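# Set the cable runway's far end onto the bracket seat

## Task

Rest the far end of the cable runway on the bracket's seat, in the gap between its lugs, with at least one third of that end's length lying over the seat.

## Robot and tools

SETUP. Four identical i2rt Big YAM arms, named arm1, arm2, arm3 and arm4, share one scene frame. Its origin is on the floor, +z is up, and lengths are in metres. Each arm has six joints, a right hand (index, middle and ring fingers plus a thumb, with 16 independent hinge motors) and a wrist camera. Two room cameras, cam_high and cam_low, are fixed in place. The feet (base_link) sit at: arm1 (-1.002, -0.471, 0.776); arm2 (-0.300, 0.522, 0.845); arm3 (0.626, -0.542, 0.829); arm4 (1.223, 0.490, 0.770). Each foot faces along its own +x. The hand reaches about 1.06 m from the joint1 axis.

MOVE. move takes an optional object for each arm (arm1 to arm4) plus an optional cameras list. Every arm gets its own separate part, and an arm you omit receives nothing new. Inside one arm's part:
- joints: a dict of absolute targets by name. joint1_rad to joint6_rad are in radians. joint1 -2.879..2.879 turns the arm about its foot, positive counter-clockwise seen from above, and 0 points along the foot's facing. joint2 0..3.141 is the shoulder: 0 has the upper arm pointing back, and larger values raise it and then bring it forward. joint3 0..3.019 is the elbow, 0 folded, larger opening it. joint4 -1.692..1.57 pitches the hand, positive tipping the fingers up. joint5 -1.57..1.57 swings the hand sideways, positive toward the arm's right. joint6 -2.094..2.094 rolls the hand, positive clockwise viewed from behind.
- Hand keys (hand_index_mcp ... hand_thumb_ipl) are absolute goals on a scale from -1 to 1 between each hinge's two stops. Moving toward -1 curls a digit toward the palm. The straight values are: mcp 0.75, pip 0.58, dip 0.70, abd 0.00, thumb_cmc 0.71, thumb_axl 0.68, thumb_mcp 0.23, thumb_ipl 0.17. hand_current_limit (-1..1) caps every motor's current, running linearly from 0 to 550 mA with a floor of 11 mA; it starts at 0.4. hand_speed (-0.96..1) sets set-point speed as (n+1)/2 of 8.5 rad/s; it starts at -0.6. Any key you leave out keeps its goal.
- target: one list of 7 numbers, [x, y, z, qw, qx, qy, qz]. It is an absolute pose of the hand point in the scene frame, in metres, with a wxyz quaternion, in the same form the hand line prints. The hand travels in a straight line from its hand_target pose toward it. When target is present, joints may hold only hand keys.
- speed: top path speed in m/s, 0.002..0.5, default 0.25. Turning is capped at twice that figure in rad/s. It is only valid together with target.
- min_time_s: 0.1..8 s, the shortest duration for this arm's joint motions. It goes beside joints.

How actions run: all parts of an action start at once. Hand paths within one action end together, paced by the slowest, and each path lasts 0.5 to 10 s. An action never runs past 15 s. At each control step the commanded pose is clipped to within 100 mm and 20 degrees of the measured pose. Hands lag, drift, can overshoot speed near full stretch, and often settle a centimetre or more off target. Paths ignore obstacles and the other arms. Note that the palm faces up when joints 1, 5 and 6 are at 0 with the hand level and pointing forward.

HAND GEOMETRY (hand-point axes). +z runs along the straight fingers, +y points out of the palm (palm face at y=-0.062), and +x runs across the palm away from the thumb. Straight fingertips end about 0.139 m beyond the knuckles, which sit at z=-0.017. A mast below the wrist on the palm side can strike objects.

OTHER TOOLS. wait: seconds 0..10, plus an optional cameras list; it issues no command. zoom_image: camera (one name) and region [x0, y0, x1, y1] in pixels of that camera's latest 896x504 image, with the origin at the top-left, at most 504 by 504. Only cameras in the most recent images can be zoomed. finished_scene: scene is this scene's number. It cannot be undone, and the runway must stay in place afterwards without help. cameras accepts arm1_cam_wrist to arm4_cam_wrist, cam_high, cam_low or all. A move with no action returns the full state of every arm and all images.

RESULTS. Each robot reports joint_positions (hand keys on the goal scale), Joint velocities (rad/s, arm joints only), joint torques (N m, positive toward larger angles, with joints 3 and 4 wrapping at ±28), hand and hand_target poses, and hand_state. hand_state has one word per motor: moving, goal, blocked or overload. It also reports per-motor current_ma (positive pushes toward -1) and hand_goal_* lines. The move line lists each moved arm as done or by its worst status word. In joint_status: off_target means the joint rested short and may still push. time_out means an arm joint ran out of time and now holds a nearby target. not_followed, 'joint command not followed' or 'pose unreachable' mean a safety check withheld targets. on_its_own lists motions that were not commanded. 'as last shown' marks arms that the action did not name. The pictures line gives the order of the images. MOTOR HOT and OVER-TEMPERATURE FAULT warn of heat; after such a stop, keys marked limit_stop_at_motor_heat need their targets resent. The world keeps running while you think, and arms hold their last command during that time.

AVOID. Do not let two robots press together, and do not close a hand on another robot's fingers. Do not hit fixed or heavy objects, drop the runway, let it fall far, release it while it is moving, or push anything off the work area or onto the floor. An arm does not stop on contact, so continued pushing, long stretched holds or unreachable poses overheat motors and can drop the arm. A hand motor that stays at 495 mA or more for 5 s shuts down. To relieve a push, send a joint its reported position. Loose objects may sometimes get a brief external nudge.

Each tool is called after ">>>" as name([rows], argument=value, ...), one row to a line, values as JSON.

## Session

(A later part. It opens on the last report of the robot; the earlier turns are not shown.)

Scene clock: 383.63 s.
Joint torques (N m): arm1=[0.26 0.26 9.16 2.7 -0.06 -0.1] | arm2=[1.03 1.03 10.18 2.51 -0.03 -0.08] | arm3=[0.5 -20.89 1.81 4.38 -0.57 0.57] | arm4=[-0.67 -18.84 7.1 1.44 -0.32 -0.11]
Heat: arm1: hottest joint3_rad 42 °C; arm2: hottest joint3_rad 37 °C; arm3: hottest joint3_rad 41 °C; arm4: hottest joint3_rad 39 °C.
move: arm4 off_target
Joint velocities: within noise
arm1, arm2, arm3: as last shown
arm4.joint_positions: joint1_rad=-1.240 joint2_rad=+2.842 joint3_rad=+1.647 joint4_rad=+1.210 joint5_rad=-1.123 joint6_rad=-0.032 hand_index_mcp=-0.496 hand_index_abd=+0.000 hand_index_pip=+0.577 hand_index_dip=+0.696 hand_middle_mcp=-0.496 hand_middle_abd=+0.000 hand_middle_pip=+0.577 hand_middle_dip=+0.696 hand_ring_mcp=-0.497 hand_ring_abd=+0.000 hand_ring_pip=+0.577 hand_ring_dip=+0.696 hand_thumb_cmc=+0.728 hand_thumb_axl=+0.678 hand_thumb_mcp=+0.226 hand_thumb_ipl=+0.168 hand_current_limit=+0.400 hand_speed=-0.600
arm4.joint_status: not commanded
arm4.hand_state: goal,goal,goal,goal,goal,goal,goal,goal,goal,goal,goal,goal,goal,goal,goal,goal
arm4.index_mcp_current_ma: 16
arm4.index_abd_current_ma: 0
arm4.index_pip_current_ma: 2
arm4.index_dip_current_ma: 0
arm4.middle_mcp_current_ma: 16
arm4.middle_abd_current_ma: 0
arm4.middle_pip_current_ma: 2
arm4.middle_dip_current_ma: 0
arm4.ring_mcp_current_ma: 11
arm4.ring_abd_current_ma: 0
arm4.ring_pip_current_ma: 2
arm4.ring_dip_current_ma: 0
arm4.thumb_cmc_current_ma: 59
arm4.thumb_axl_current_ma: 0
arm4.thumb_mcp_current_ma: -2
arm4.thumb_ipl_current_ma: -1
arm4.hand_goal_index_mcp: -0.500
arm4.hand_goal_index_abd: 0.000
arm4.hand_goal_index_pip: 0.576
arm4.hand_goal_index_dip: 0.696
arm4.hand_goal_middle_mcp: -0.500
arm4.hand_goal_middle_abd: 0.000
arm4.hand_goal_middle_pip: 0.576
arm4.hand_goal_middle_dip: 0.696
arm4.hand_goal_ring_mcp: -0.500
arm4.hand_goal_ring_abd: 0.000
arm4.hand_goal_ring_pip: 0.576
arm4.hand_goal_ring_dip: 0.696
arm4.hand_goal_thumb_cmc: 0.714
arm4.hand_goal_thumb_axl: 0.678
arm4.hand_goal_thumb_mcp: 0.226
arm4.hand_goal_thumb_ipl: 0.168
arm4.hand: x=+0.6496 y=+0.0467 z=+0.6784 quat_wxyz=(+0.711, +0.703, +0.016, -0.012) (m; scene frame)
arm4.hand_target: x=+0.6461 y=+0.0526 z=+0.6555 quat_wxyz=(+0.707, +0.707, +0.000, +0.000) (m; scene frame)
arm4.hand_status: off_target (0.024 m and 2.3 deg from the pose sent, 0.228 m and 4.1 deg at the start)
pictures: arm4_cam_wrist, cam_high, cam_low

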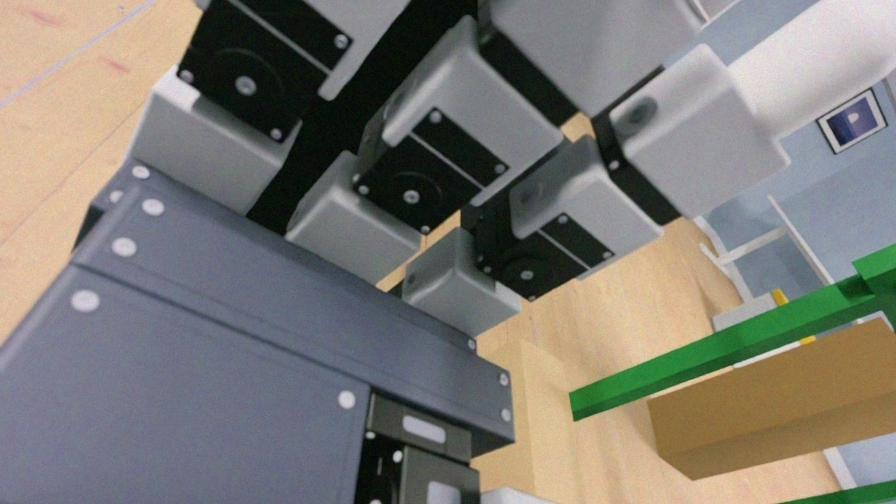

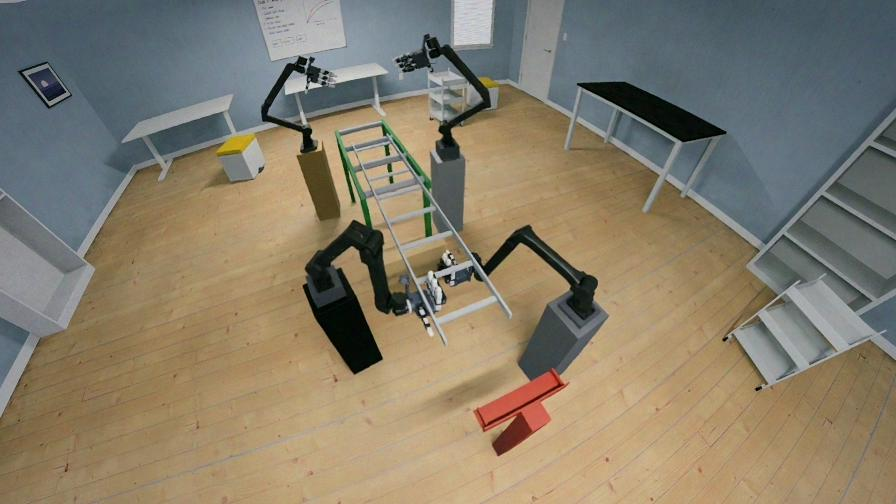

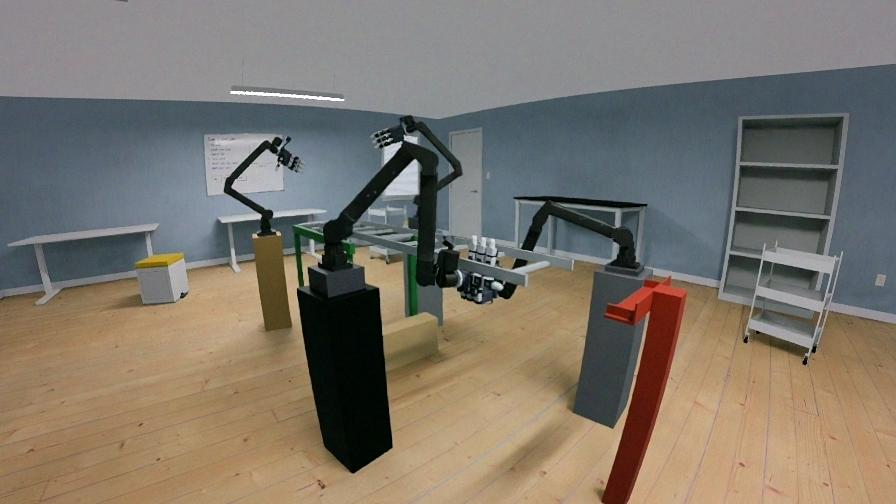

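>>> move(arm4={"target": [0.635, 0.050, 0.75, 0.7071, 0.7071, 0, 0], "speed": 0.12}, cameras=["cam_low", "cam_high", "arm4_cam_wrist"])

>>> zoom_image(camera="cam_high", region=[380, 200, 540, 340])

Scene clock: 389.63 s.
Joint torques (N m): arm1=[0.38 0.38 9.2 2.65 -0.05 -0.11] | arm2=[0.85 0.91 10.13 2.51 -0.03 -0.07] | arm3=[0.5 -21.01 1.83 4.41 -0.56 0.58] | arm4=[-0.85 -22.65 5.11 1.42 -0.31 -0.16]
Heat: arm1: hottest joint3_rad 42 °C; arm2: hottest joint3_rad 37 °C; arm3: hottest joint3_rad 40 °C; arm4: hottest joint2_rad 39 °C.
move: arm4 done
Joint velocities: within noise
arm1.joint_positions: joint1_rad=+0.178 joint2_rad=+0.638 joint3_rad=+1.366 joint4_rad=-1.312 joint5_rad=+0.002 joint6_rad=+1.065 hand_index_mcp=+0.755 hand_index_abd=+0.000 hand_index_pip=+0.577 hand_index_dip=+0.696 hand_middle_mcp=+0.755 hand_middle_abd=+0.000 hand_middle_pip=+0.577 hand_middle_dip=+0.696 hand_ring_mcp=+0.755 hand_ring_abd=+0.000 hand_ring_pip=+0.577 hand_ring_dip=+0.696 hand_thumb_cmc=+0.715 hand_thumb_axl=+0.677 hand_thumb_mcp=+0.226 hand_thumb_ipl=+0.168 hand_current_limit=+0.400 hand_speed=-0.600
arm1.joint_status: not commanded
arm1.hand_state: goal,goal,goal,goal,goal,goal,goal,goal,goal,goal,goal,goal,goal,goal,goal,goal
arm1.index_mcp_current_ma: 3
arm1.index_abd_current_ma: 1
arm1.index_pip_current_ma: 3
arm1.index_dip_current_ma: 0
arm1.middle_mcp_current_ma: 3
arm1.middle_abd_current_ma: 1
arm1.middle_pip_current_ma: 3
arm1.middle_dip_current_ma: 0
arm1.ring_mcp_current_ma: 3
arm1.ring_abd_current_ma: 1
arm1.ring_pip_current_ma: 3
arm1.ring_dip_current_ma: 0
arm1.thumb_cmc_current_ma: 3
arm1.thumb_axl_current_ma: -3
arm1.thumb_mcp_current_ma: -1
arm1.thumb_ipl_current_ma: -1
arm1.hand_goal_index_mcp: 0.754
arm1.hand_goal_index_abd: 0.000
arm1.hand_goal_index_pip: 0.576
arm1.hand_goal_index_dip: 0.696
arm1.hand_goal_middle_mcp: 0.754
arm1.hand_goal_middle_abd: 0.000
arm1.hand_goal_middle_pip: 0.576
arm1.hand_goal_middle_dip: 0.696
arm1.hand_goal_ring_mcp: 0.754
arm1.hand_goal_ring_abd: 0.000
arm1.hand_goal_ring_pip: 0.576
arm1.hand_goal_ring_dip: 0.696
arm1.hand_goal_thumb_cmc: 0.714
arm1.hand_goal_thumb_axl: 0.678
arm1.hand_goal_thumb_mcp: 0.226
arm1.hand_goal_thumb_ipl: 0.168
arm1.hand: x=-0.9323 y=-0.2108 z=+1.3247 quat_wxyz=(-0.254, +0.423, +0.769, +0.406) (m; scene frame)
arm1.hand_target: x=-0.9321 y=-0.2136 z=+1.3382 quat_wxyz=(-0.261, +0.420, +0.763, +0.417) (m; scene frame)
arm1.hand_status: not commanded
arm2.joint_positions: joint1_rad=-0.397 joint2_rad=+0.614 joint3_rad=+1.434 joint4_rad=-1.144 joint5_rad=+0.097 joint6_rad=+1.106 hand_index_mcp=+0.755 hand_index_abd=+0.001 hand_index_pip=+0.577 hand_index_dip=+0.696 hand_middle_mcp=+0.755 hand_middle_abd=+0.001 hand_middle_pip=+0.577 hand_middle_dip=+0.696 hand_ring_mcp=+0.755 hand_ring_abd=+0.001 hand_ring_pip=+0.577 hand_ring_dip=+0.696 hand_thumb_cmc=+0.715 hand_thumb_axl=+0.677 hand_thumb_mcp=+0.226 hand_thumb_ipl=+0.168 hand_current_limit=+0.400 hand_speed=-0.600
arm2.joint_status: not commanded
arm2.hand_state: goal,goal,goal,goal,goal,goal,goal,goal,goal,goal,goal,goal,goal,goal,goal,goal
arm2.index_mcp_current_ma: 2
arm2.index_abd_current_ma: 1
arm2.index_pip_current_ma: 1
arm2.index_dip_current_ma: 0
arm2.middle_mcp_current_ma: 2
arm2.middle_abd_current_ma: 1
arm2.middle_pip_current_ma: 1
arm2.middle_dip_current_ma: 0
arm2.ring_mcp_current_ma: 2
arm2.ring_abd_current_ma: 1
arm2.ring_pip_current_ma: 1
arm2.ring_dip_current_ma: 0
arm2.thumb_cmc_current_ma: 1
arm2.thumb_axl_current_ma: -1
arm2.thumb_mcp_current_ma: 0
arm2.thumb_ipl_current_ma: 0
arm2.hand_goal_index_mcp: 0.754
arm2.hand_goal_index_abd: 0.000
arm2.hand_goal_index_pip: 0.576
arm2.hand_goal_index_dip: 0.696
arm2.hand_goal_middle_mcp: 0.754
arm2.hand_goal_middle_abd: 0.000
arm2.hand_goal_middle_pip: 0.576
arm2.hand_goal_middle_dip: 0.696
arm2.hand_goal_ring_mcp: 0.754
arm2.hand_goal_ring_abd: 0.000
arm2.hand_goal_ring_pip: 0.576
arm2.hand_goal_ring_dip: 0.696
arm2.hand_goal_thumb_cmc: 0.714
arm2.hand_goal_thumb_axl: 0.678
arm2.hand_goal_thumb_mcp: 0.226
arm2.hand_goal_thumb_ipl: 0.168
arm2.hand: x=-0.5144 y=+0.3694 z=+1.4700 quat_wxyz=(+0.571, +0.531, -0.612, +0.130) (m; scene frame)
arm2.hand_target: x=-0.5123 y=+0.3731 z=+1.4799 quat_wxyz=(+0.580, +0.526, -0.607, +0.133) (m; scene frame)
arm2.hand_status: not commanded
arm3: as last shown
arm4.joint_positions: joint1_rad=-1.240 joint2_rad=+2.668 joint3_rad=+1.536 joint4_rad=+1.137 joint5_rad=-1.127 joint6_rad=-0.024 hand_index_mcp=-0.496 hand_index_abd=+0.000 hand_index_pip=+0.577 hand_index_dip=+0.696 hand_middle_mcp=-0.496 hand_middle_abd=+0.000 hand_middle_pip=+0.577 hand_middle_dip=+0.696 hand_ring_mcp=-0.497 hand_ring_abd=+0.000 hand_ring_pip=+0.577 hand_ring_dip=+0.696 hand_thumb_cmc=+0.728 hand_thumb_axl=+0.678 hand_thumb_mcp=+0.226 hand_thumb_ipl=+0.168 hand_current_limit=+0.400 hand_speed=-0.600
arm4.joint_status: not commanded
arm4.hand_state: goal,goal,goal,goal,goal,goal,goal,goal,goal,goal,goal,goal,goal,goal,goal,goal
arm4.index_mcp_current_ma: 16
arm4.index_abd_current_ma: 0
arm4.index_pip_current_ma: 2
arm4.index_dip_current_ma: 0
arm4.middle_mcp_current_ma: 16
arm4.middle_abd_current_ma: 0
arm4.middle_pip_current_ma: 2
arm4.middle_dip_current_ma: 0
arm4.ring_mcp_current_ma: 11
arm4.ring_abd_current_ma: 0
arm4.ring_pip_current_ma: 2
arm4.ring_dip_current_ma: 0
arm4.thumb_cmc_current_ma: 59
arm4.thumb_axl_current_ma: 0
arm4.thumb_mcp_current_ma: -2
arm4.thumb_ipl_current_ma: -1
arm4.hand_goal_index_mcp: -0.500
arm4.hand_goal_index_abd: 0.000
arm4.hand_goal_index_pip: 0.576
arm4.hand_goal_index_dip: 0.696
arm4.hand_goal_middle_mcp: -0.500
arm4.hand_goal_middle_abd: 0.000
arm4.hand_goal_middle_pip: 0.576
arm4.hand_goal_middle_dip: 0.696
arm4.hand_goal_ring_mcp: -0.500
arm4.hand_goal_ring_abd: 0.000
arm4.hand_goal_ring_pip: 0.576
arm4.hand_goal_ring_dip: 0.696
arm4.hand_goal_thumb_cmc: 0.714
arm4.hand_goal_thumb_axl: 0.678
arm4.hand_goal_thumb_mcp: 0.226
arm4.hand_goal_thumb_ipl: 0.168
arm4.hand: x=+0.6408 y=+0.0430 z=+0.7520 quat_wxyz=(+0.710, +0.705, +0.011, -0.005) (m; scene frame)
arm4.hand_target: x=+0.6352 y=+0.0500 z=+0.7499 quat_wxyz=(+0.707, +0.707, +0.000, +0.000) (m; scene frame)
arm4.hand_status: done (0.009 m and 1.4 deg from the pose sent, 0.073 m and 2.3 deg at the start)
pictures: arm4_cam_wrist, cam_high, cam_low

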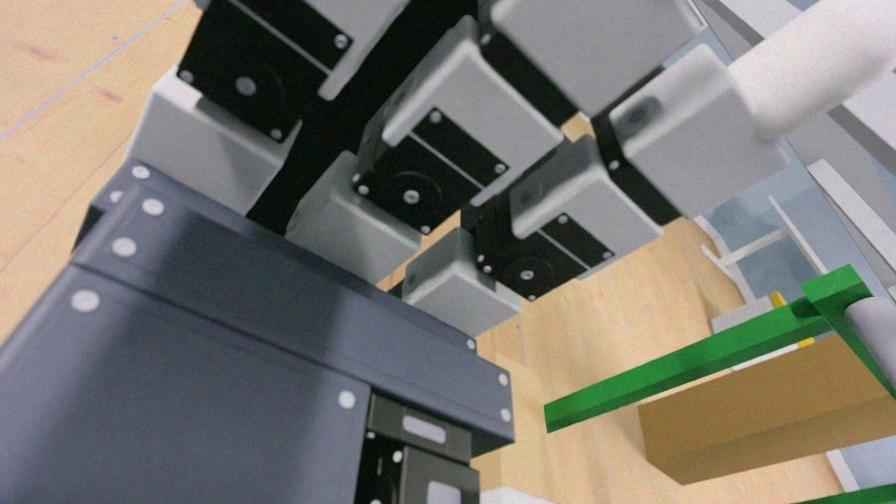

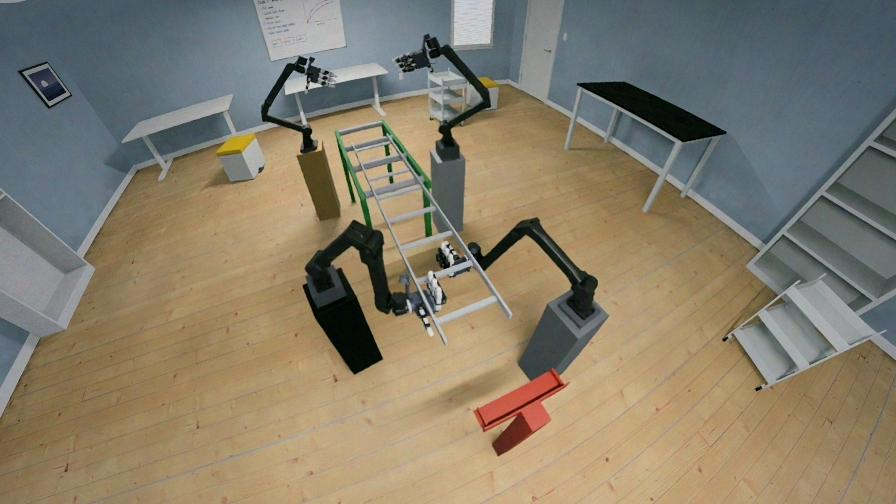

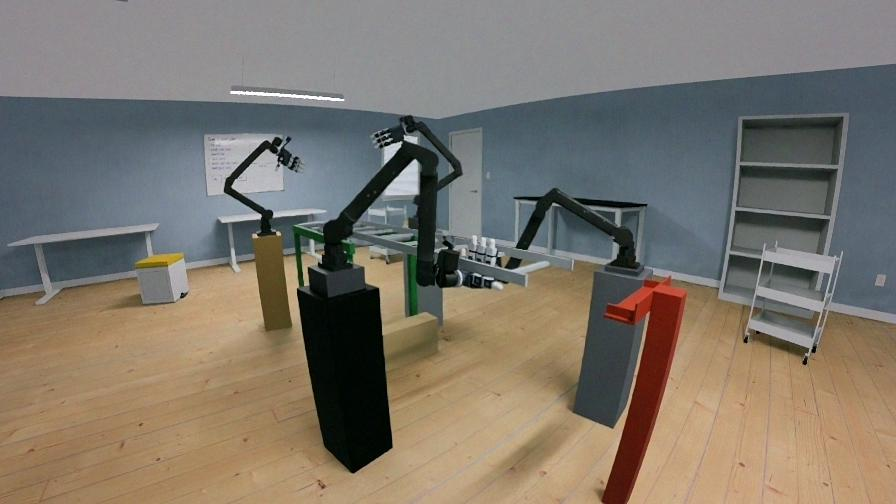

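Scaled by 3.150 from the camera's 896x504 image, which has a finer 1280x720 frame.

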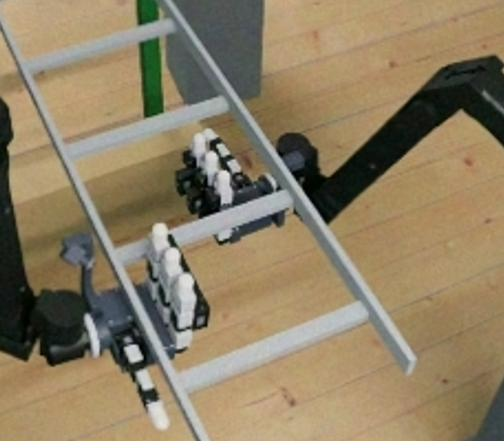

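>>> move(arm4={"target": [0.632, 0.062, 0.77, 0.7071, 0.7071, 0, 0], "speed": 0.1})

>>> move(arm4={"target": [0.632, 0.062, 0.87, 0.7071, 0.7071, 0, 0], "speed": 0.1}, cameras=["cam_low", "cam_high", "arm4_cam_wrist"])

>>> zoom_image(camera="cam_high", region=[380, 200, 540, 340])

Scene clock: 396.53 s.
Joint torques (N m): arm1=[0.26 0.26 9.18 2.65 -0.04 -0.1] | arm2=[0.85 0.97 10.11 2.47 -0.05 -0.06] | arm3=[0.09 -20.95 1.77 4.33 -0.56 0.6] | arm4=[-0.79 -22.95 4.93 1.44 -0.32 -0.15]
Heat: arm1: hottest joint3_rad 42 °C; arm2: hottest joint3_rad 37 °C; arm3: hottest joint3_rad 40 °C; arm4: hottest joint2_rad 39 °C.
move: arm4 done
Joint velocities: arm1=[within noise] | arm2=[-0.005 -0.015 0.002 0.002 0.154 -0.037] | arm3=[within noise] | arm4=[within noise]
arm1, arm2, arm3: as last shown
arm4.joint_positions: joint1_rad=-1.259 joint2_rad=+2.627 joint3_rad=+1.499 joint4_rad=+1.125 joint5_rad=-1.146 joint6_rad=-0.024 hand_index_mcp=-0.496 hand_index_abd=+0.000 hand_index_pip=+0.577 hand_index_dip=+0.696 hand_middle_mcp=-0.496 hand_middle_abd=+0.000 hand_middle_pip=+0.577 hand_middle_dip=+0.696 hand_ring_mcp=-0.497 hand_ring_abd=+0.000 hand_ring_pip=+0.577 hand_ring_dip=+0.696 hand_thumb_cmc=+0.728 hand_thumb_axl=+0.678 hand_thumb_mcp=+0.226 hand_thumb_ipl=+0.168 hand_current_limit=+0.400 hand_speed=-0.600
arm4.joint_status: not commanded
arm4.hand_state: goal,goal,goal,goal,goal,goal,goal,goal,goal,goal,goal,goal,goal,goal,goal,goal
arm4.index_mcp_current_ma: 16
arm4.index_abd_current_ma: 0
arm4.index_pip_current_ma: 2
arm4.index_dip_current_ma: 0
arm4.middle_mcp_current_ma: 16
arm4.middle_abd_current_ma: 0
arm4.middle_pip_current_ma: 2
arm4.middle_dip_current_ma: 0
arm4.ring_mcp_current_ma: 11
arm4.ring_abd_current_ma: 0
arm4.ring_pip_current_ma: 2
arm4.ring_dip_current_ma: 0
arm4.thumb_cmc_current_ma: 59
arm4.thumb_axl_current_ma: 0
arm4.thumb_mcp_current_ma: -2
arm4.thumb_ipl_current_ma: -1
arm4.hand_goal_index_mcp: -0.500
arm4.hand_goal_index_abd: 0.000
arm4.hand_goal_index_pip: 0.576
arm4.hand_goal_index_dip: 0.696
arm4.hand_goal_middle_mcp: -0.500
arm4.hand_goal_middle_abd: 0.000
arm4.hand_goal_middle_pip: 0.576
arm4.hand_goal_middle_dip: 0.696
arm4.hand_goal_ring_mcp: -0.500
arm4.hand_goal_ring_abd: 0.000
arm4.hand_goal_ring_pip: 0.576
arm4.hand_goal_ring_dip: 0.696
arm4.hand_goal_thumb_cmc: 0.714
arm4.hand_goal_thumb_axl: 0.678
arm4.hand_goal_thumb_mcp: 0.226
arm4.hand_goal_thumb_ipl: 0.168
arm4.hand: x=+0.6380 y=+0.0553 z=+0.7660 quat_wxyz=(+0.708, +0.706, +0.008, -0.002) (m; scene frame)
arm4.hand_target: x=+0.6320 y=+0.0621 z=+0.7699 quat_wxyz=(+0.707, +0.707, +0.000, +0.000) (m; scene frame)
arm4.hand_status: done (0.010 m and 1.0 deg from the pose sent, 0.028 m and 1.4 deg at the start)
pictures: none

Scene clock: 398.20 s.
Joint torques (N m): arm1=[-0.03 0.44 9.21 2.69 -0.05 -0.1] | arm2=[0.91 1.03 10.11 2.54 -0.04 -0.08] | arm3=[0.32 -20.48 1.77 4.26 -0.55 0.59] | arm4=[-0.85 -22.83 5.75 1.47 -0.28 -0.19]
Heat: arm1: hottest joint3_rad 42 °C; arm2: hottest joint3_rad 37 °C; arm3: hottest joint3_rad 40 °C; arm4: hottest joint2_rad 39 °C.
move: arm4 off_target
Joint velocities: within noise
arm1, arm2, arm3: as last shown
arm3.thumb_cmc_current_ma: 12
arm3.hand_target: x=+0.9172 y=-0.0630 z=+0.9177 quat_wxyz=(+0.000, -0.001, +0.707, +0.707) (m; scene frame)
arm4.joint_positions: joint1_rad=-1.259 joint2_rad=+2.406 joint3_rad=+1.386 joint4_rad=+1.009 joint5_rad=-1.146 joint6_rad=-0.020 hand_index_mcp=-0.496 hand_index_abd=+0.000 hand_index_pip=+0.577 hand_index_dip=+0.696 hand_middle_mcp=-0.496 hand_middle_abd=+0.000 hand_middle_pip=+0.577 hand_middle_dip=+0.696 hand_ring_mcp=-0.497 hand_ring_abd=+0.000 hand_ring_pip=+0.577 hand_ring_dip=+0.696 hand_thumb_cmc=+0.730 hand_thumb_axl=+0.678 hand_thumb_mcp=+0.226 hand_thumb_ipl=+0.168 hand_current_limit=+0.400 hand_speed=-0.600
arm4.joint_status: not commanded
arm4.hand_state: goal,goal,goal,goal,goal,goal,goal,goal,goal,goal,goal,goal,goal,goal,goal,goal
arm4.index_mcp_current_ma: 16
arm4.index_abd_current_ma: 0
arm4.index_pip_current_ma: 2
arm4.index_dip_current_ma: 0
arm4.middle_mcp_current_ma: 16
arm4.middle_abd_current_ma: 0
arm4.middle_pip_current_ma: 2
arm4.middle_dip_current_ma: 0
arm4.ring_mcp_current_ma: 11
arm4.ring_abd_current_ma: 0
arm4.ring_pip_current_ma: 2
arm4.ring_dip_current_ma: 0
arm4.thumb_cmc_current_ma: 65
arm4.thumb_axl_current_ma: 1
arm4.thumb_mcp_current_ma: -2
arm4.thumb_ipl_current_ma: -1
arm4.hand_goal_index_mcp: -0.500
arm4.hand_goal_index_abd: 0.000
arm4.hand_goal_index_pip: 0.576
arm4.hand_goal_index_dip: 0.696
arm4.hand_goal_middle_mcp: -0.500
arm4.hand_goal_middle_abd: 0.000
arm4.hand_goal_middle_pip: 0.576
arm4.hand_goal_middle_dip: 0.696
arm4.hand_goal_ring_mcp: -0.500
arm4.hand_goal_ring_abd: 0.000
arm4.hand_goal_ring_pip: 0.576
arm4.hand_goal_ring_dip: 0.696
arm4.hand_goal_thumb_cmc: 0.714
arm4.hand_goal_thumb_axl: 0.678
arm4.hand_goal_thumb_mcp: 0.226
arm4.hand_goal_thumb_ipl: 0.168
arm4.hand: x=+0.6368 y=+0.0556 z=+0.8613 quat_wxyz=(+0.707, +0.707, +0.005, +0.001) (m; scene frame)
arm4.hand_target: x=+0.6320 y=+0.0621 z=+0.8700 quat_wxyz=(+0.707, +0.707, +0.000, +0.000) (m; scene frame)
arm4.hand_status: off_target (0.012 m and 0.6 deg from the pose sent, 0.104 m and 1.0 deg at the start)
pictures: arm4_cam_wrist, cam_high, cam_low

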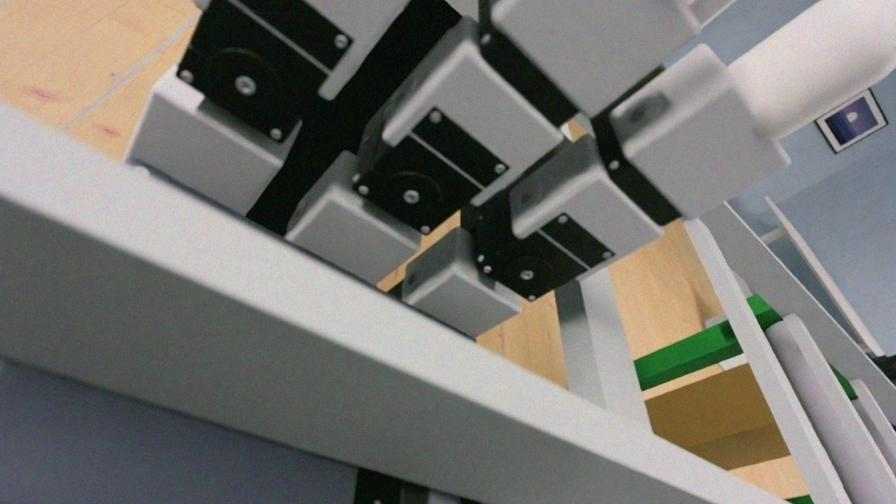

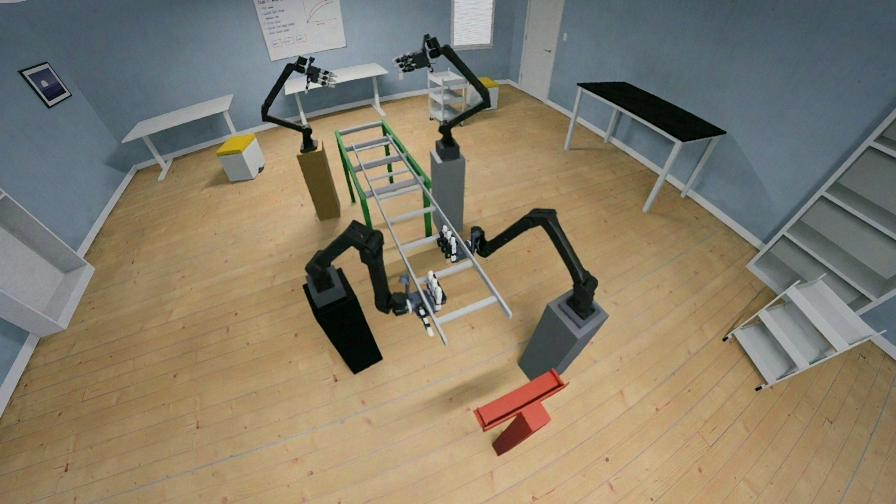

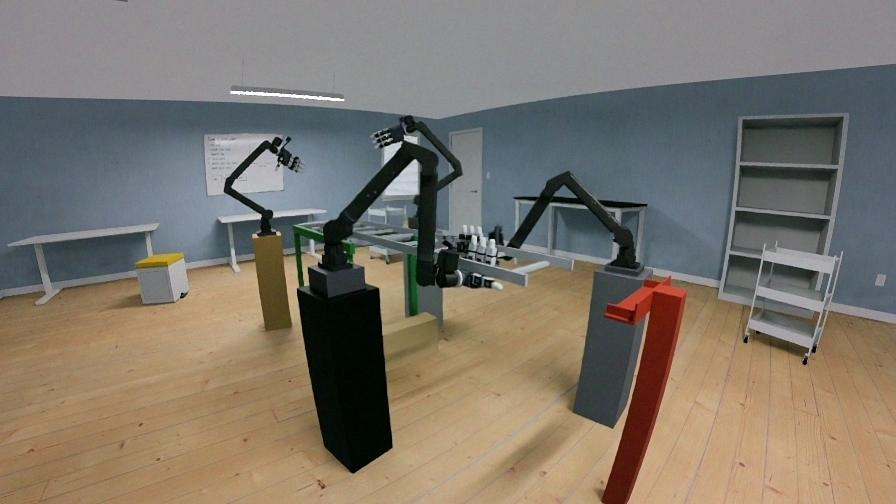

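Scaled by 3.150 from the camera's 896x504 image, which has a finer 1280x720 frame.

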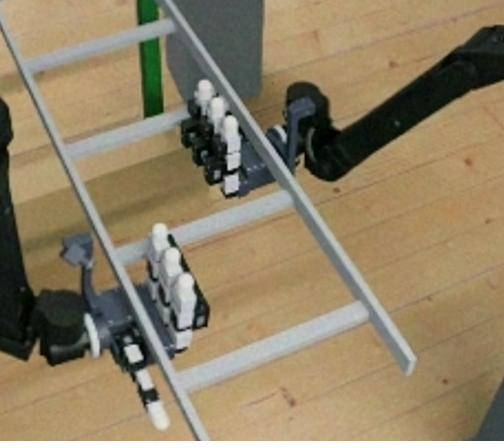

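>>> move(arm4={"target": [0.66, 0.062, 0.92, 0.7071, 0.7071, 0, 0], "speed": 0.1}, arm3={"target": [0.95, -0.062, 0.935, 0, 0, 0.7071, 0.7071], "speed": 0.1})

>>> move(arm4={"target": [0.79, 0.058, 0.92, 0.7071, 0.7071, 0, 0], "speed": 0.1}, arm3={"target": [1.08, -0.062, 0.925, 0, 0, 0.7071, 0.7071], "speed": 0.1}, cameras=["cam_low", "cam_high", "arm3_cam_wrist"])

>>> zoom_image(camera="cam_high", region=[400, 240, 600, 440])

>>> zoom_image(camera="cam_low", region=[440, 200, 700, 340])

Scene clock: 406.20 s.
Joint torques (N m): arm1=[0.21 0.5 9.2 2.7 -0.05 -0.11] | arm2=[0.91 0.97 10.09 2.55 -0.03 -0.07] | arm3=[-1.79 -22.77 3.96 3.74 -0.99 0.51] | arm4=[0.44 -27.11 6.68 2.07 -0.47 0.02]
Heat: arm1: hottest joint3_rad 42 °C; arm2: hottest joint3_rad 37 °C; arm3: hottest joint3_rad 40 °C; arm4: hottest joint2_rad 39 °C.
move: arm3 off_target; arm4 off_target
Joint velocities: within noise
arm1, arm2: as last shown
arm3.joint_positions: joint1_rad=-0.874 joint2_rad=+2.316 joint3_rad=+0.719 joint4_rad=+1.378 joint5_rad=-0.764 joint6_rad=-0.092 hand_index_mcp=-0.495 hand_index_abd=+0.001 hand_index_pip=+0.577 hand_index_dip=+0.696 hand_middle_mcp=-0.495 hand_middle_abd=+0.001 hand_middle_pip=+0.577 hand_middle_dip=+0.696 hand_ring_mcp=-0.496 hand_ring_abd=+0.001 hand_ring_pip=+0.577 hand_ring_dip=+0.696 hand_thumb_cmc=+0.723 hand_thumb_axl=+0.677 hand_thumb_mcp=+0.226 hand_thumb_ipl=+0.168 hand_current_limit=+0.400 hand_speed=-0.600
arm3.joint_status: not commanded
arm3.hand_state: goal,goal,goal,goal,goal,goal,goal,goal,goal,goal,goal,goal,goal,goal,goal,goal
arm3.index_mcp_current_ma: 5
arm3.index_abd_current_ma: 0
arm3.index_pip_current_ma: 0
arm3.index_dip_current_ma: 0
arm3.middle_mcp_current_ma: 5
arm3.middle_abd_current_ma: 0
arm3.middle_pip_current_ma: 0
arm3.middle_dip_current_ma: 0
arm3.ring_mcp_current_ma: 4
arm3.ring_abd_current_ma: 1
arm3.ring_pip_current_ma: 0
arm3.ring_dip_current_ma: 0
arm3.thumb_cmc_current_ma: 12
arm3.thumb_axl_current_ma: 0
arm3.thumb_mcp_current_ma: 0
arm3.thumb_ipl_current_ma: 0
arm3.hand_goal_index_mcp: -0.500
arm3.hand_goal_index_abd: 0.000
arm3.hand_goal_index_pip: 0.576
arm3.hand_goal_index_dip: 0.696
arm3.hand_goal_middle_mcp: -0.500
arm3.hand_goal_middle_abd: 0.000
arm3.hand_goal_middle_pip: 0.576
arm3.hand_goal_middle_dip: 0.696
arm3.hand_goal_ring_mcp: -0.500
arm3.hand_goal_ring_abd: 0.000
arm3.hand_goal_ring_pip: 0.576
arm3.hand_goal_ring_dip: 0.696
arm3.hand_goal_thumb_cmc: 0.714
arm3.hand_goal_thumb_axl: 0.678
arm3.hand_goal_thumb_mcp: 0.226
arm3.hand_goal_thumb_ipl: 0.168
arm3.hand: x=+0.9220 y=-0.0747 z=+0.8491 quat_wxyz=(-0.027, +0.020, +0.759, +0.651) (m; scene frame)
arm3.hand_target: x=+0.9448 y=-0.0664 z=+0.9317 quat_wxyz=(+0.000, -0.004, +0.708, +0.706) (m; scene frame)
arm3.hand_status: off_target (0.091 m and 9.6 deg from the pose sent, 0.091 m and 7.5 deg at the start)
arm4.joint_positions: joint1_rad=-1.256 joint2_rad=+2.328 joint3_rad=+1.242 joint4_rad=+0.976 joint5_rad=-1.125 joint6_rad=-0.046 hand_index_mcp=-0.496 hand_index_abd=+0.000 hand_index_pip=+0.577 hand_index_dip=+0.696 hand_middle_mcp=-0.496 hand_middle_abd=+0.000 hand_middle_pip=+0.577 hand_middle_dip=+0.696 hand_ring_mcp=-0.497 hand_ring_abd=+0.000 hand_ring_pip=+0.577 hand_ring_dip=+0.696 hand_thumb_cmc=+0.730 hand_thumb_axl=+0.678 hand_thumb_mcp=+0.226 hand_thumb_ipl=+0.168 hand_current_limit=+0.400 hand_speed=-0.600
arm4.joint_status: not commanded
arm4.hand_state: goal,goal,goal,goal,goal,goal,goal,goal,goal,goal,goal,goal,goal,goal,goal,goal
arm4.index_mcp_current_ma: 16
arm4.index_abd_current_ma: 0
arm4.index_pip_current_ma: 2
arm4.index_dip_current_ma: 0
arm4.middle_mcp_current_ma: 16
arm4.middle_abd_current_ma: 0
arm4.middle_pip_current_ma: 2
arm4.middle_dip_current_ma: 0
arm4.ring_mcp_current_ma: 11
arm4.ring_abd_current_ma: 0
arm4.ring_pip_current_ma: 2
arm4.ring_dip_current_ma: 0
arm4.thumb_cmc_current_ma: 65
arm4.thumb_axl_current_ma: 1
arm4.thumb_mcp_current_ma: -2
arm4.thumb_ipl_current_ma: -1
arm4.hand_goal_index_mcp: -0.500
arm4.hand_goal_index_abd: 0.000
arm4.hand_goal_index_pip: 0.576
arm4.hand_goal_index_dip: 0.696
arm4.hand_goal_middle_mcp: -0.500
arm4.hand_goal_middle_abd: 0.000
arm4.hand_goal_middle_pip: 0.576
arm4.hand_goal_middle_dip: 0.696
arm4.hand_goal_ring_mcp: -0.500
arm4.hand_goal_ring_abd: 0.000
arm4.hand_goal_ring_pip: 0.576
arm4.hand_goal_ring_dip: 0.696
arm4.hand_goal_thumb_cmc: 0.714
arm4.hand_goal_thumb_axl: 0.678
arm4.hand_goal_thumb_mcp: 0.226
arm4.hand_goal_thumb_ipl: 0.168
arm4.hand: x=+0.6652 y=+0.0675 z=+0.8571 quat_wxyz=(+0.692, +0.722, -0.024, +0.018) (m; scene frame)
arm4.hand_target: x=+0.6620 y=+0.0629 z=+0.9184 quat_wxyz=(+0.707, +0.707, +0.000, +0.000) (m; scene frame)
arm4.hand_status: off_target (0.063 m and 4.2 deg from the pose sent, 0.063 m and 0.6 deg at the start)
pictures: none

Scene clock: 408.40 s.
Joint torques (N m): arm1=[0.21 0.32 9.17 2.69 -0.06 -0.1] | arm2=[0.85 0.97 10.11 2.52 -0.04 -0.07] | arm3=[-0.73 -21.54 7.72 3.14 -0.64 0.68] | arm4=[1.14 -23.88 5.85 4.1 -0.26 0.16]
Heat: arm1: hottest joint3_rad 42 °C; arm2: hottest joint3_rad 37 °C; arm3: hottest joint3_rad 40 °C; arm4: hottest joint2_rad 39 °C.
move: arm3 off_target; arm4 off_target
Joint velocities: within noise
arm1, arm2: as last shown
arm3.joint_positions: joint1_rad=-1.064 joint2_rad=+2.350 joint3_rad=+0.976 joint4_rad=+1.177 joint5_rad=-0.950 joint6_rad=-0.114 hand_index_mcp=-0.495 hand_index_abd=+0.001 hand_index_pip=+0.577 hand_index_dip=+0.696 hand_middle_mcp=-0.495 hand_middle_abd=+0.001 hand_middle_pip=+0.577 hand_middle_dip=+0.696 hand_ring_mcp=-0.496 hand_ring_abd=+0.001 hand_ring_pip=+0.577 hand_ring_dip=+0.696 hand_thumb_cmc=+0.723 hand_thumb_axl=+0.677 hand_thumb_mcp=+0.226 hand_thumb_ipl=+0.168 hand_current_limit=+0.400 hand_speed=-0.600
arm3.joint_status: not commanded
arm3.hand_state: goal,goal,goal,goal,goal,goal,goal,goal,goal,goal,goal,goal,goal,goal,goal,goal
arm3.index_mcp_current_ma: 5
arm3.index_abd_current_ma: 0
arm3.index_pip_current_ma: 0
arm3.index_dip_current_ma: 0
arm3.middle_mcp_current_ma: 5
arm3.middle_abd_current_ma: 0
arm3.middle_pip_current_ma: 0
arm3.middle_dip_current_ma: 0
arm3.ring_mcp_current_ma: 4
arm3.ring_abd_current_ma: 1
arm3.ring_pip_current_ma: 0
arm3.ring_dip_current_ma: 0
arm3.thumb_cmc_current_ma: 12
arm3.thumb_axl_current_ma: 0
arm3.thumb_mcp_current_ma: 0
arm3.thumb_ipl_current_ma: 0
arm3.hand_goal_index_mcp: -0.500
arm3.hand_goal_index_abd: 0.000
arm3.hand_goal_index_pip: 0.576
arm3.hand_goal_index_dip: 0.696
arm3.hand_goal_middle_mcp: -0.500
arm3.hand_goal_middle_abd: 0.000
arm3.hand_goal_middle_pip: 0.576
arm3.hand_goal_middle_dip: 0.696
arm3.hand_goal_ring_mcp: -0.500
arm3.hand_goal_ring_abd: 0.000
arm3.hand_goal_ring_pip: 0.576
arm3.hand_goal_ring_dip: 0.696
arm3.hand_goal_thumb_cmc: 0.714
arm3.hand_goal_thumb_axl: 0.678
arm3.hand_goal_thumb_mcp: 0.226
arm3.hand_goal_thumb_ipl: 0.168
arm3.hand: x=+1.0464 y=-0.0800 z=+0.8549 quat_wxyz=(-0.020, +0.018, +0.744, +0.667) (m; scene frame)
arm3.hand_target: x=+1.0739 y=-0.0668 z=+0.9257 quat_wxyz=(-0.001, -0.003, +0.709, +0.705) (m; scene frame)
arm3.hand_status: off_target (0.080 m and 7.0 deg from the pose sent, 0.176 m and 9.6 deg at the start)
arm4.joint_positions: joint1_rad=-1.146 joint2_rad=+2.197 joint3_rad=+0.872 joint4_rad=+1.155 joint5_rad=-1.011 joint6_rad=-0.063 hand_index_mcp=-0.496 hand_index_abd=+0.000 hand_index_pip=+0.577 hand_index_dip=+0.696 hand_middle_mcp=-0.496 hand_middle_abd=+0.000 hand_middle_pip=+0.577 hand_middle_dip=+0.696 hand_ring_mcp=-0.497 hand_ring_abd=+0.000 hand_ring_pip=+0.577 hand_ring_dip=+0.696 hand_thumb_cmc=+0.730 hand_thumb_axl=+0.678 hand_thumb_mcp=+0.226 hand_thumb_ipl=+0.168 hand_current_limit=+0.400 hand_speed=-0.600
arm4.joint_status: not commanded
arm4.hand_state: goal,goal,goal,goal,goal,goal,goal,goal,goal,goal,goal,goal,goal,goal,goal,goal
arm4.index_mcp_current_ma: 16
arm4.index_abd_current_ma: 0
arm4.index_pip_current_ma: 2
arm4.index_dip_current_ma: 0
arm4.middle_mcp_current_ma: 16
arm4.middle_abd_current_ma: 0
arm4.middle_pip_current_ma: 2
arm4.middle_dip_current_ma: 0
arm4.ring_mcp_current_ma: 11
arm4.ring_abd_current_ma: 0
arm4.ring_pip_current_ma: 2
arm4.ring_dip_current_ma: 0
arm4.thumb_cmc_current_ma: 65
arm4.thumb_axl_current_ma: 1
arm4.thumb_mcp_current_ma: -2
arm4.thumb_ipl_current_ma: -1
arm4.hand_goal_index_mcp: -0.500
arm4.hand_goal_index_abd: 0.000
arm4.hand_goal_index_pip: 0.576
arm4.hand_goal_index_dip: 0.696
arm4.hand_goal_middle_mcp: -0.500
arm4.hand_goal_middle_abd: 0.000
arm4.hand_goal_middle_pip: 0.576
arm4.hand_goal_middle_dip: 0.696
arm4.hand_goal_ring_mcp: -0.500
arm4.hand_goal_ring_abd: 0.000
arm4.hand_goal_ring_pip: 0.576
arm4.hand_goal_ring_dip: 0.696
arm4.hand_goal_thumb_cmc: 0.714
arm4.hand_goal_thumb_axl: 0.678
arm4.hand_goal_thumb_mcp: 0.226
arm4.hand_goal_thumb_ipl: 0.168
arm4.hand: x=+0.7942 y=+0.0695 z=+0.8506 quat_wxyz=(+0.676, +0.736, -0.035, +0.028) (m; scene frame)
arm4.hand_target: x=+0.7929 y=+0.0599 z=+0.9178 quat_wxyz=(+0.707, +0.708, +0.001, +0.001) (m; scene frame)
arm4.hand_status: off_target (0.070 m and 7.0 deg from the pose sent, 0.140 m and 4.2 deg at the start)
pictures: arm3_cam_wrist, cam_high, cam_low

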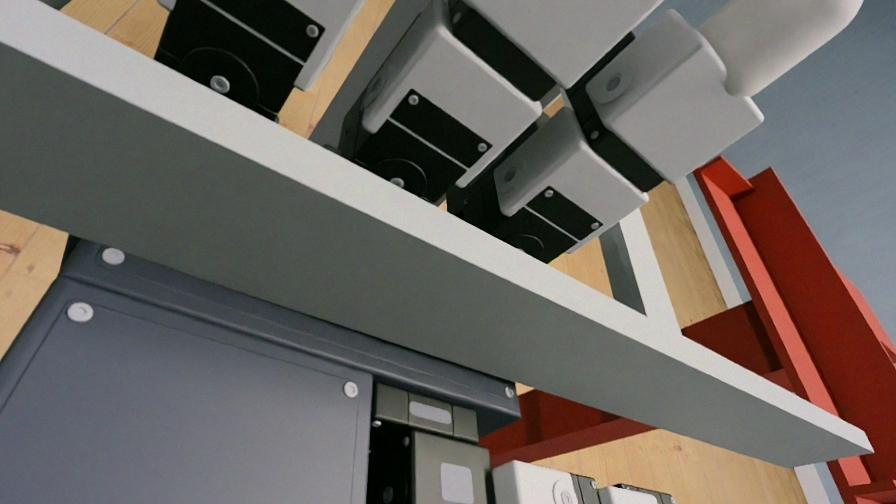

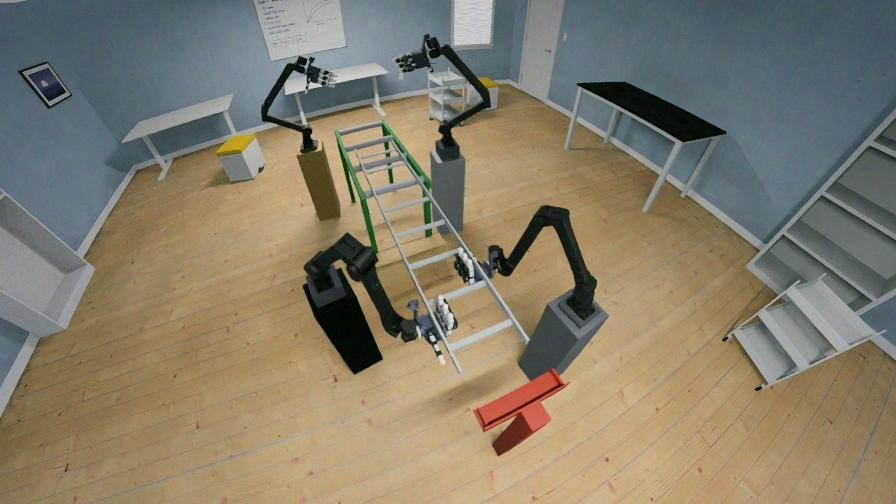

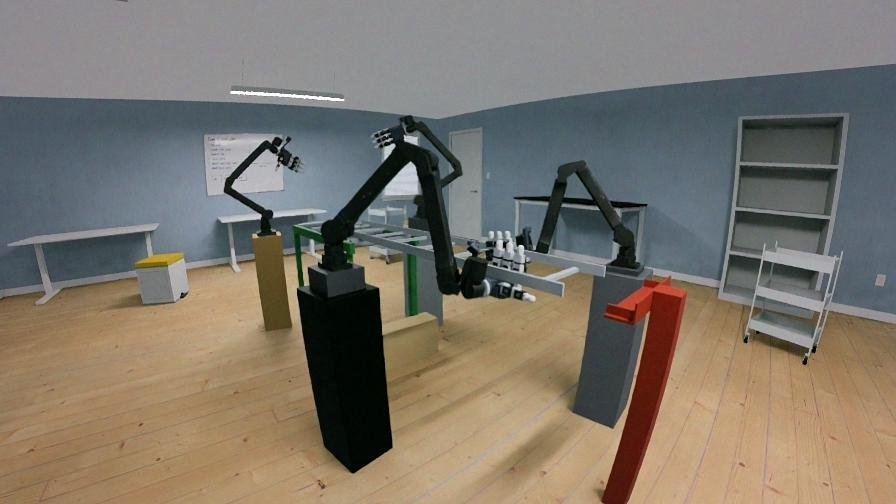

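Scaled by 2.520 from the camera's 896x504 image, which has a finer 1280x720 frame.

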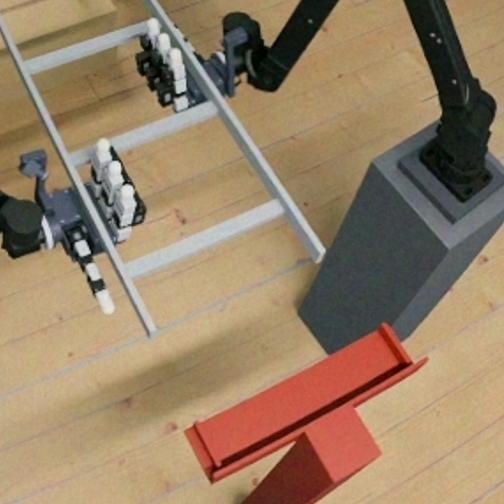

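Scaled by 1.938 from the camera's 896x504 image, which has a finer 1280x720 frame.

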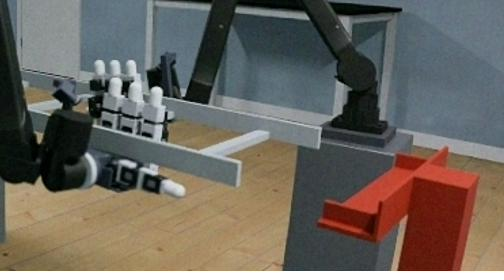

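>>> move(arm4={"target": [0.87, 0.052, 0.955, 0.7071, 0.7071, 0, 0], "speed": 0.08}, arm3={"target": [1.16, -0.052, 0.955, 0, 0, 0.7071, 0.7071], "speed": 0.08}, cameras=["cam_low", "cam_high", "arm3_cam_wrist", "arm4_cam_wrist"])

>>> zoom_image(camera="cam_high", region=[430, 300, 600, 440])

>>> zoom_image(camera="cam_low", region=[520, 230, 700, 340])

Scene clock: 416.67 s.
Joint torques (N m): arm1=[0.15 0.5 9.24 2.67 -0.05 -0.09] | arm2=[0.97 0.91 10.14 2.5 -0.03 -0.07] | arm3=[0.32 -24.35 9.63 2.81 -0.98 0.58] | arm4=[2.02 -25.52 4.92 5.31 -1.12 0.56]
Heat: arm1: hottest joint3_rad 42 °C; arm2: hottest joint3_rad 37 °C; arm3: hottest joint2_rad 40 °C; arm4: hottest joint2_rad 40 °C.
move: arm3 off_target; arm4 off_target
Joint velocities: within noise
arm1, arm2: as last shown
arm3.joint_positions: joint1_rad=-1.143 joint2_rad=+2.379 joint3_rad=+1.156 joint4_rad=+1.000 joint5_rad=-1.007 joint6_rad=-0.113 hand_index_mcp=-0.495 hand_index_abd=+0.001 hand_index_pip=+0.577 hand_index_dip=+0.696 hand_middle_mcp=-0.495 hand_middle_abd=+0.001 hand_middle_pip=+0.577 hand_middle_dip=+0.696 hand_ring_mcp=-0.496 hand_ring_abd=+0.001 hand_ring_pip=+0.577 hand_ring_dip=+0.696 hand_thumb_cmc=+0.723 hand_thumb_axl=+0.677 hand_thumb_mcp=+0.226 hand_thumb_ipl=+0.168 hand_current_limit=+0.400 hand_speed=-0.600
arm3.joint_status: not commanded
arm3.hand_state: goal,goal,goal,goal,goal,goal,goal,goal,goal,goal,goal,goal,goal,goal,goal,goal
arm3.index_mcp_current_ma: 5
arm3.index_abd_current_ma: 0
arm3.index_pip_current_ma: 0
arm3.index_dip_current_ma: 0
arm3.middle_mcp_current_ma: 5
arm3.middle_abd_current_ma: 0
arm3.middle_pip_current_ma: 0
arm3.middle_dip_current_ma: 0
arm3.ring_mcp_current_ma: 4
arm3.ring_abd_current_ma: 1
arm3.ring_pip_current_ma: 0
arm3.ring_dip_current_ma: 0
arm3.thumb_cmc_current_ma: 12
arm3.thumb_axl_current_ma: 0
arm3.thumb_mcp_current_ma: 0
arm3.thumb_ipl_current_ma: 0
arm3.hand_goal_index_mcp: -0.500
arm3.hand_goal_index_abd: 0.000
arm3.hand_goal_index_pip: 0.576
arm3.hand_goal_index_dip: 0.696
arm3.hand_goal_middle_mcp: -0.500
arm3.hand_goal_middle_abd: 0.000
arm3.hand_goal_middle_pip: 0.576
arm3.hand_goal_middle_dip: 0.696
arm3.hand_goal_ring_mcp: -0.500
arm3.hand_goal_ring_abd: 0.000
arm3.hand_goal_ring_pip: 0.576
arm3.hand_goal_ring_dip: 0.696
arm3.hand_goal_thumb_cmc: 0.714
arm3.hand_goal_thumb_axl: 0.678
arm3.hand_goal_thumb_mcp: 0.226
arm3.hand_goal_thumb_ipl: 0.168
arm3.hand: x=+1.1258 y=-0.0805 z=+0.8569 quat_wxyz=(-0.024, +0.036, +0.745, +0.665) (m; scene frame)
arm3.hand_target: x=+1.1483 y=-0.0606 z=+0.9486 quat_wxyz=(-0.001, -0.003, +0.709, +0.705) (m; scene frame)
arm3.hand_status: off_target (0.108 m and 8.2 deg from the pose sent, 0.154 m and 7.0 deg at the start; pose on its path clipped on 47 of 60 steps)
arm4.joint_positions: joint1_rad=-1.049 joint2_rad=+2.107 joint3_rad=+0.675 joint4_rad=+1.183 joint5_rad=-0.889 joint6_rad=-0.113 hand_index_mcp=-0.496 hand_index_abd=+0.000 hand_index_pip=+0.577 hand_index_dip=+0.696 hand_middle_mcp=-0.496 hand_middle_abd=+0.000 hand_middle_pip=+0.577 hand_middle_dip=+0.696 hand_ring_mcp=-0.497 hand_ring_abd=+0.000 hand_ring_pip=+0.577 hand_ring_dip=+0.696 hand_thumb_cmc=+0.730 hand_thumb_axl=+0.678 hand_thumb_mcp=+0.226 hand_thumb_ipl=+0.168 hand_current_limit=+0.400 hand_speed=-0.600
arm4.joint_status: not commanded
arm4.hand_state: goal,goal,goal,goal,goal,goal,goal,goal,goal,goal,goal,goal,goal,goal,goal,goal
arm4.index_mcp_current_ma: 16
arm4.index_abd_current_ma: 0
arm4.index_pip_current_ma: 2
arm4.index_dip_current_ma: 0
arm4.middle_mcp_current_ma: 16
arm4.middle_abd_current_ma: 0
arm4.middle_pip_current_ma: 2
arm4.middle_dip_current_ma: 0
arm4.ring_mcp_current_ma: 11
arm4.ring_abd_current_ma: 0
arm4.ring_pip_current_ma: 2
arm4.ring_dip_current_ma: 0
arm4.thumb_cmc_current_ma: 65
arm4.thumb_axl_current_ma: 1
arm4.thumb_mcp_current_ma: -2
arm4.thumb_ipl_current_ma: -1
arm4.hand_goal_index_mcp: -0.500
arm4.hand_goal_index_abd: 0.000
arm4.hand_goal_index_pip: 0.576
arm4.hand_goal_index_dip: 0.696
arm4.hand_goal_middle_mcp: -0.500
arm4.hand_goal_middle_abd: 0.000
arm4.hand_goal_middle_pip: 0.576
arm4.hand_goal_middle_dip: 0.696
arm4.hand_goal_ring_mcp: -0.500
arm4.hand_goal_ring_abd: 0.000
arm4.hand_goal_ring_pip: 0.576
arm4.hand_goal_ring_dip: 0.696
arm4.hand_goal_thumb_cmc: 0.714
arm4.hand_goal_thumb_axl: 0.678
arm4.hand_goal_thumb_mcp: 0.226
arm4.hand_goal_thumb_ipl: 0.168
arm4.hand: x=+0.8697 y=+0.0685 z=+0.8494 quat_wxyz=(+0.651, +0.757, -0.042, +0.022) (m; scene frame)
arm4.hand_target: x=+0.8749 y=+0.0567 z=+0.9418 quat_wxyz=(+0.705, +0.709, +0.005, +0.002) (m; scene frame)
arm4.hand_status: off_target (0.107 m and 10.2 deg from the pose sent, 0.130 m and 7.0 deg at the start; pose on its path clipped on 35 of 60 steps)
pictures: arm3_cam_wrist, arm4_cam_wrist, cam_high, cam_low

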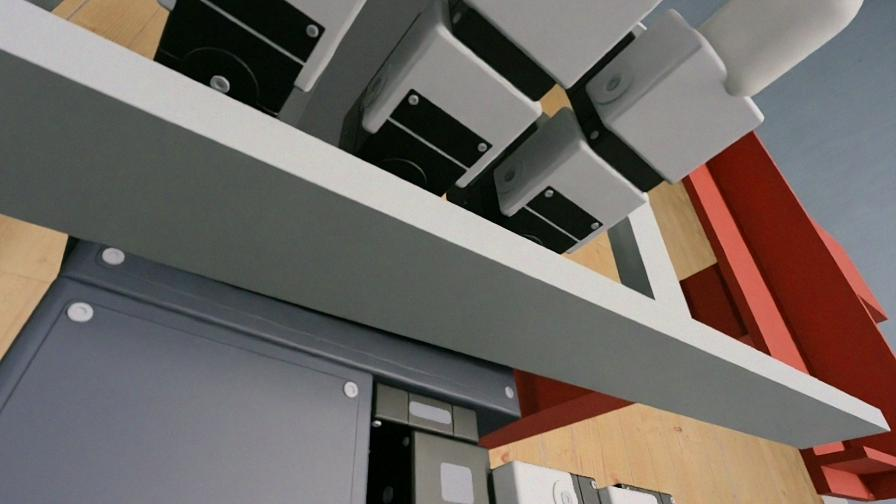

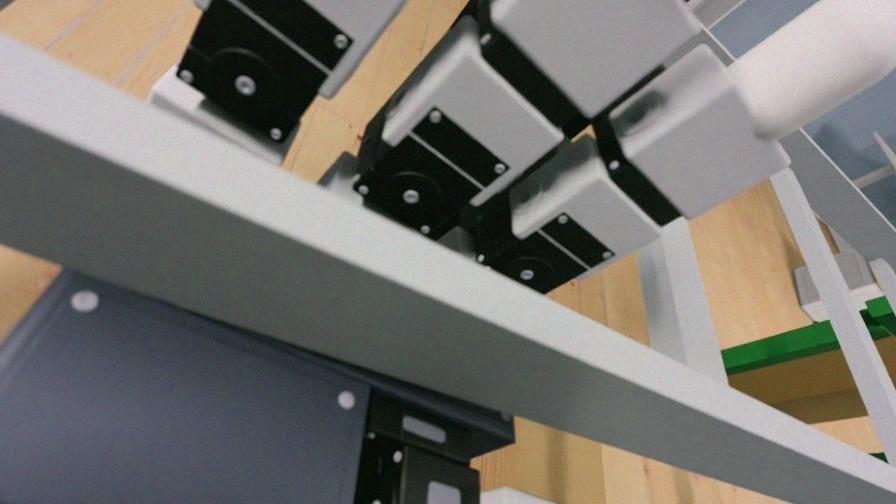

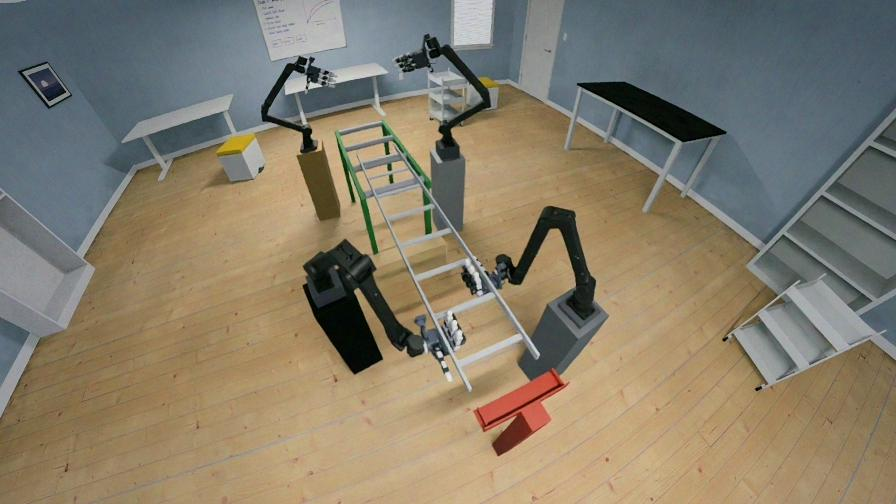

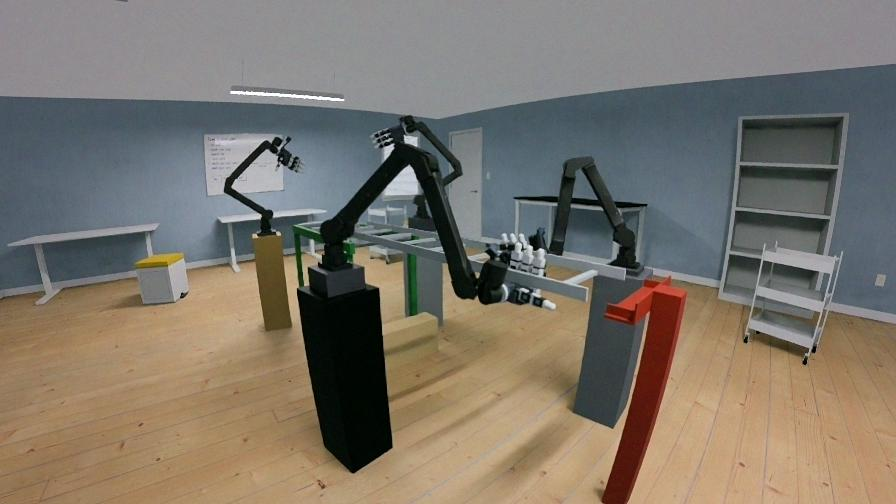

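Scaled by 2.965 from the camera's 896x504 image, which has a finer 1280x720 frame.

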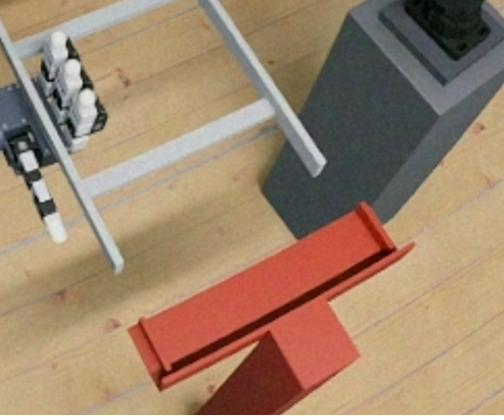

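Scaled by 2.800 from the camera's 896x504 image, which has a finer 1280x720 frame.

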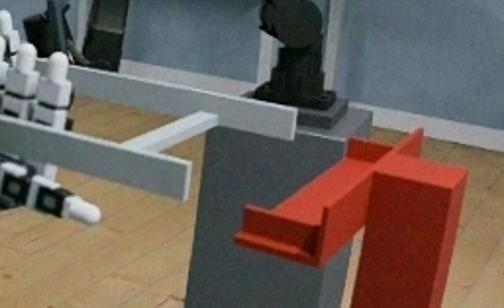

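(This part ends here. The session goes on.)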